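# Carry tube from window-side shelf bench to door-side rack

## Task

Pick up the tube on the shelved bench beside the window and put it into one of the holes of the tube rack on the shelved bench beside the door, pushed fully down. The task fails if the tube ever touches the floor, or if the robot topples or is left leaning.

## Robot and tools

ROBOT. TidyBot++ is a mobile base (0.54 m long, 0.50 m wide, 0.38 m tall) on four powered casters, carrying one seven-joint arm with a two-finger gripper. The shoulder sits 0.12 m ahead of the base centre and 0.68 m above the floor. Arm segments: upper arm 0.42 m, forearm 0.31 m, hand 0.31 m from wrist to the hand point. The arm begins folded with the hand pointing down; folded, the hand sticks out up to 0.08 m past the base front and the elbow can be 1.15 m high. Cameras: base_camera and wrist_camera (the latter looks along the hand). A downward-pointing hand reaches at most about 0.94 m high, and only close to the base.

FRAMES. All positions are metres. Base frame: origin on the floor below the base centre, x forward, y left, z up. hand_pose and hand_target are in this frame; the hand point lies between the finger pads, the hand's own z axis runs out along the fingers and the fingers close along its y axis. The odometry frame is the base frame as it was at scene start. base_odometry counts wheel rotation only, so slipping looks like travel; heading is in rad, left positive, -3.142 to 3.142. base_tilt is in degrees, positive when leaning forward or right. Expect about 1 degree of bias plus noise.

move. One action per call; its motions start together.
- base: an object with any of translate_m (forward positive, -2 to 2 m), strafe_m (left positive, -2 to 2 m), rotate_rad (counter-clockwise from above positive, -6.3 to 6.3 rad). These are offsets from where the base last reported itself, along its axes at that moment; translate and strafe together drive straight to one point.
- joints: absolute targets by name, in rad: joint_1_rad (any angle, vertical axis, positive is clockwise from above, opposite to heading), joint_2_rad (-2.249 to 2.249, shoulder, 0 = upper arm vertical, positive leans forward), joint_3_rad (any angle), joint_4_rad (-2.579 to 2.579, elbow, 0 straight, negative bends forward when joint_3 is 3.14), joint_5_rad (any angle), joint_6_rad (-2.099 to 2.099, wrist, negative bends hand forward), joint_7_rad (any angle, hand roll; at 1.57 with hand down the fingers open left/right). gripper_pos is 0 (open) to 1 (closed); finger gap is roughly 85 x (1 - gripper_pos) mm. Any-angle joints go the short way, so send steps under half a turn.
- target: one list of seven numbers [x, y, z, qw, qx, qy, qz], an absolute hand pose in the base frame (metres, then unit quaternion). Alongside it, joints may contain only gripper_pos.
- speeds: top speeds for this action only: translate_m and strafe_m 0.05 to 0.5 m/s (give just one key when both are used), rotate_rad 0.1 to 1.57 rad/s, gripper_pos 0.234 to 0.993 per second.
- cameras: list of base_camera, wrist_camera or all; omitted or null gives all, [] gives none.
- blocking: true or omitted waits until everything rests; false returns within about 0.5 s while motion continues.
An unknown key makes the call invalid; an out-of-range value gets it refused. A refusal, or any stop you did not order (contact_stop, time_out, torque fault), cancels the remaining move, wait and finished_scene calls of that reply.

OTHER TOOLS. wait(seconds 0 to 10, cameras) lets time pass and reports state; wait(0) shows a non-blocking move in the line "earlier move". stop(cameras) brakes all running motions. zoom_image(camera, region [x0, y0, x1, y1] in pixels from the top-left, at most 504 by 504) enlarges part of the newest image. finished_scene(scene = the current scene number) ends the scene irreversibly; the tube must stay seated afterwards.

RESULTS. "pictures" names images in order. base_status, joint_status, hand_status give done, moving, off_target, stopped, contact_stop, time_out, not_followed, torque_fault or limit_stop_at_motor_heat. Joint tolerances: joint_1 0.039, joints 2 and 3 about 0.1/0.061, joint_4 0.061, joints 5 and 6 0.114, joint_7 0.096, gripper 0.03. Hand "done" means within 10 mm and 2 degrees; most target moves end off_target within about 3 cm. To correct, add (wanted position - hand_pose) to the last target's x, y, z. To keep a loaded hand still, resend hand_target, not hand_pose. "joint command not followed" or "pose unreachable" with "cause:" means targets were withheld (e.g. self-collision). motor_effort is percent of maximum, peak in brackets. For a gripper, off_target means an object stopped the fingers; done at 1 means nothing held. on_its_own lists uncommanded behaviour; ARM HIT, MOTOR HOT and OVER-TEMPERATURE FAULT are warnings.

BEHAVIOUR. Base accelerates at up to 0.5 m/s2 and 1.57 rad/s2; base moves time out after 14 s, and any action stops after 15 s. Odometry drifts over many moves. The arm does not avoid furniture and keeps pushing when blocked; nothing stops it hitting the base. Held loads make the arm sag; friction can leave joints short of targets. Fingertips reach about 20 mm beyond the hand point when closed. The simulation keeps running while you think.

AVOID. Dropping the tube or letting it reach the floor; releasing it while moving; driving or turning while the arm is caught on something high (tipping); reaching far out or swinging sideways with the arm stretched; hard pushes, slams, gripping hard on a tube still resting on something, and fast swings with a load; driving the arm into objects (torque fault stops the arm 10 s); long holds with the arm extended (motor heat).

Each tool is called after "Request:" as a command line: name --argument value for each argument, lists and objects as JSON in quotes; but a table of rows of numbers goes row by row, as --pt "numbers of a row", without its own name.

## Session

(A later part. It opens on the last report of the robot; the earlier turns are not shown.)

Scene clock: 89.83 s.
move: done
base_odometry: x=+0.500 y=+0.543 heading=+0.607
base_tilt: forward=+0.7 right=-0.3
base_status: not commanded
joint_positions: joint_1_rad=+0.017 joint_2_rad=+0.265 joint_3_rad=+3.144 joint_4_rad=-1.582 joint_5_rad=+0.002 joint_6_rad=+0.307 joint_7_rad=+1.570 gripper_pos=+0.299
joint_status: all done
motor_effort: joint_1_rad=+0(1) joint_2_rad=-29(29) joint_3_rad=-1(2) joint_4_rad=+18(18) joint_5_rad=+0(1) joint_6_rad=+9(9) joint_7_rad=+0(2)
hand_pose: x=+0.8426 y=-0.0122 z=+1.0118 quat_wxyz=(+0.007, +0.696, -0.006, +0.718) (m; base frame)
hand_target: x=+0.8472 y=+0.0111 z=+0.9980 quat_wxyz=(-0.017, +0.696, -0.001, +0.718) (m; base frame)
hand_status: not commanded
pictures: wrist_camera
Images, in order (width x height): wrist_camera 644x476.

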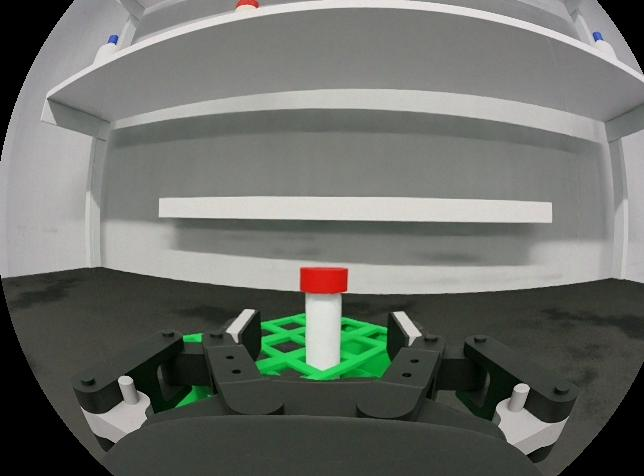

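Request:
move --joints '{"gripper_pos": 0.0}' --cameras '[]'

Request:
move --base '{"translate_m": -0.15}' --speeds '{"translate_m": 0.15}' --cameras '[]'

Request:
move --joints '{"joint_2_rad": -0.1, "joint_4_rad": -1.25, "joint_6_rad": -0.65}' --cameras '["wrist_camera"]'

Request:
zoom_image --camera "wrist_camera" --region '[200, 200, 440, 380]'

Scene clock: 90.80 s.
move: done
base_odometry: x=+0.500 y=+0.543 heading=+0.607
base_tilt: forward=+0.7 right=-0.3
base_status: not commanded
joint_positions: joint_1_rad=+0.017 joint_2_rad=+0.265 joint_3_rad=+3.144 joint_4_rad=-1.582 joint_5_rad=+0.002 joint_6_rad=+0.307 joint_7_rad=+1.570 gripper_pos=+0.000
joint_status: all done
motor_effort: joint_1_rad=+0(1) joint_2_rad=-28(29) joint_3_rad=-1(1) joint_4_rad=+17(18) joint_5_rad=-1(1) joint_6_rad=+9(9) joint_7_rad=+0(1)
hand_pose: x=+0.8426 y=-0.0122 z=+1.0118 quat_wxyz=(+0.007, +0.696, -0.006, +0.718) (m; base frame)
hand_target: x=+0.8472 y=+0.0111 z=+0.9980 quat_wxyz=(-0.017, +0.696, -0.001, +0.718) (m; base frame)
hand_status: not commanded
pictures: none
No camera images: "cameras" was empty.

Scene clock: 92.43 s.
move: done
base_odometry: x=+0.376 y=+0.457 heading=+0.607
base_tilt: forward=+0.7 right=-0.3
base_status: done
joint_positions: joint_1_rad=+0.015 joint_2_rad=+0.266 joint_3_rad=+3.143 joint_4_rad=-1.582 joint_5_rad=+0.002 joint_6_rad=+0.307 joint_7_rad=+1.570 gripper_pos=+0.000
joint_status: not commanded
motor_effort: joint_1_rad=+0(2) joint_2_rad=-28(31) joint_3_rad=-1(2) joint_4_rad=+18(18) joint_5_rad=+0(1) joint_6_rad=+9(9) joint_7_rad=+1(1)
hand_pose: x=+0.8429 y=-0.0108 z=+1.0111 quat_wxyz=(+0.006, +0.696, -0.005, +0.718) (m; base frame)
hand_target: x=+0.8472 y=+0.0111 z=+0.9980 quat_wxyz=(-0.017, +0.696, -0.001, +0.718) (m; base frame)
hand_status: not commanded
pictures: none
No camera images: "cameras" was empty.

Scene clock: 94.40 s.
move: done
base_odometry: x=+0.376 y=+0.457 heading=+0.607
base_tilt: forward=+0.6 right=-0.3
base_status: not commanded
joint_positions: joint_1_rad=+0.015 joint_2_rad=-0.098 joint_3_rad=+3.143 joint_4_rad=-1.256 joint_5_rad=+0.002 joint_6_rad=-0.587 joint_7_rad=+1.570 gripper_pos=+0.000
joint_status: all done
motor_effort: joint_1_rad=+0(1) joint_2_rad=-16(32) joint_3_rad=-1(1) joint_4_rad=+17(20) joint_5_rad=+0(1) joint_6_rad=+8(10) joint_7_rad=+1(1)
hand_pose: x=+0.6723 y=-0.0085 z=+1.1729 quat_wxyz=(+0.006, +0.766, -0.007, +0.643) (m; base frame)
hand_target: x=+0.6669 y=-0.0002 z=+1.1583 quat_wxyz=(-0.002, +0.783, -0.014, +0.622) (m; base frame)
hand_status: not commanded
pictures: wrist_camera
Images, in order (width x height): wrist_camera 644x476.

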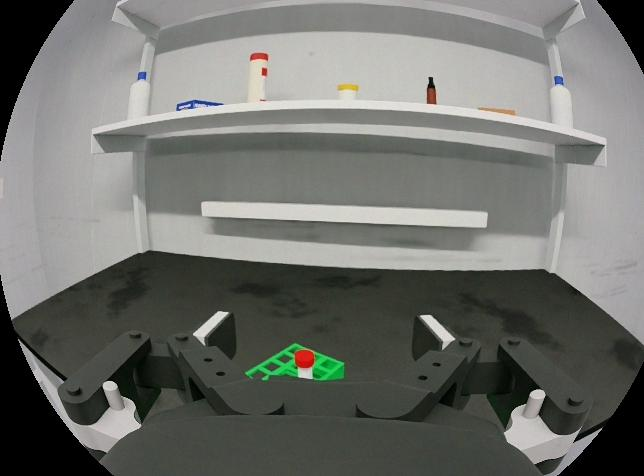

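Scaled by 2.100.

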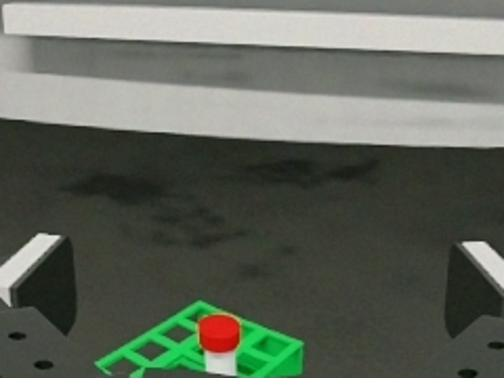

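Request:
move --target '[0.60,-0.03,1.08,0,0.924,0,0.383]' --cameras '["wrist_camera"]'

Scene clock: 97.37 s.
move: off_target
base_odometry: x=+0.376 y=+0.457 heading=+0.607
base_tilt: forward=+0.6 right=-0.3
base_status: not commanded
joint_positions: joint_1_rad=+0.028 joint_2_rad=+0.011 joint_3_rad=+3.206 joint_4_rad=-0.866 joint_5_rad=-0.053 joint_6_rad=-1.409 joint_7_rad=+1.607 gripper_pos=+0.000
joint_status: not commanded
motor_effort: joint_1_rad=+0(1) joint_2_rad=-17(17) joint_3_rad=+0(1) joint_4_rad=+14(18) joint_5_rad=+0(1) joint_6_rad=+6(9) joint_7_rad=+1(1)
hand_pose: x=+0.6005 y=-0.0269 z=+1.0998 quat_wxyz=(+0.002, +0.909, -0.019, +0.416) (m; base frame)
hand_target: x=+0.6000 y=-0.0300 z=+1.0800 quat_wxyz=(+0.000, +0.924, +0.000, +0.383) (m; base frame)
hand_status: off_target (0.020 m and 4.6 deg from the pose sent, 0.120 m and 35.0 deg at the start)
pictures: wrist_camera
Images, in order (width x height): wrist_camera 644x476.

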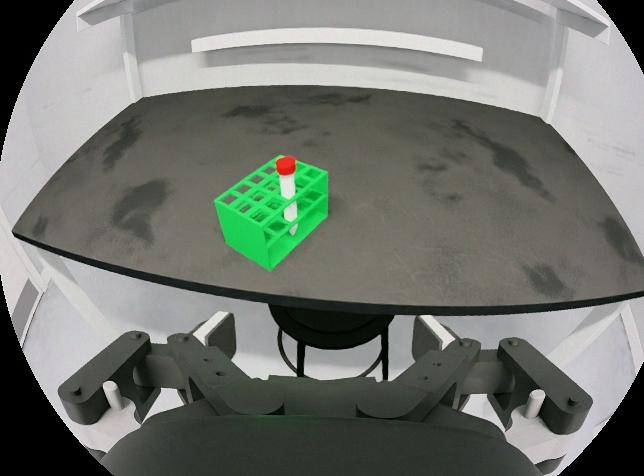

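Request:
zoom_image --camera "wrist_camera" --region '[200, 140, 350, 280]'

Scaled by 3.360.

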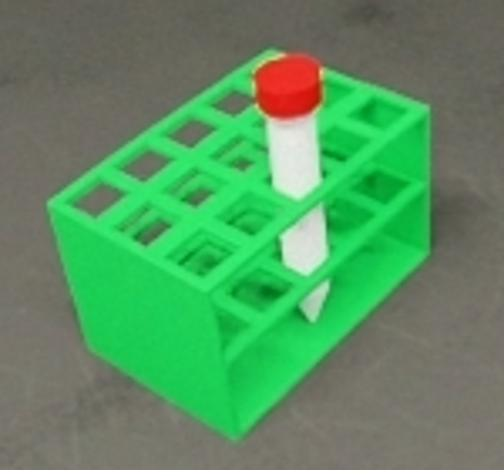

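Request:
finished_scene --scene 1

The scene is finished: the task was done.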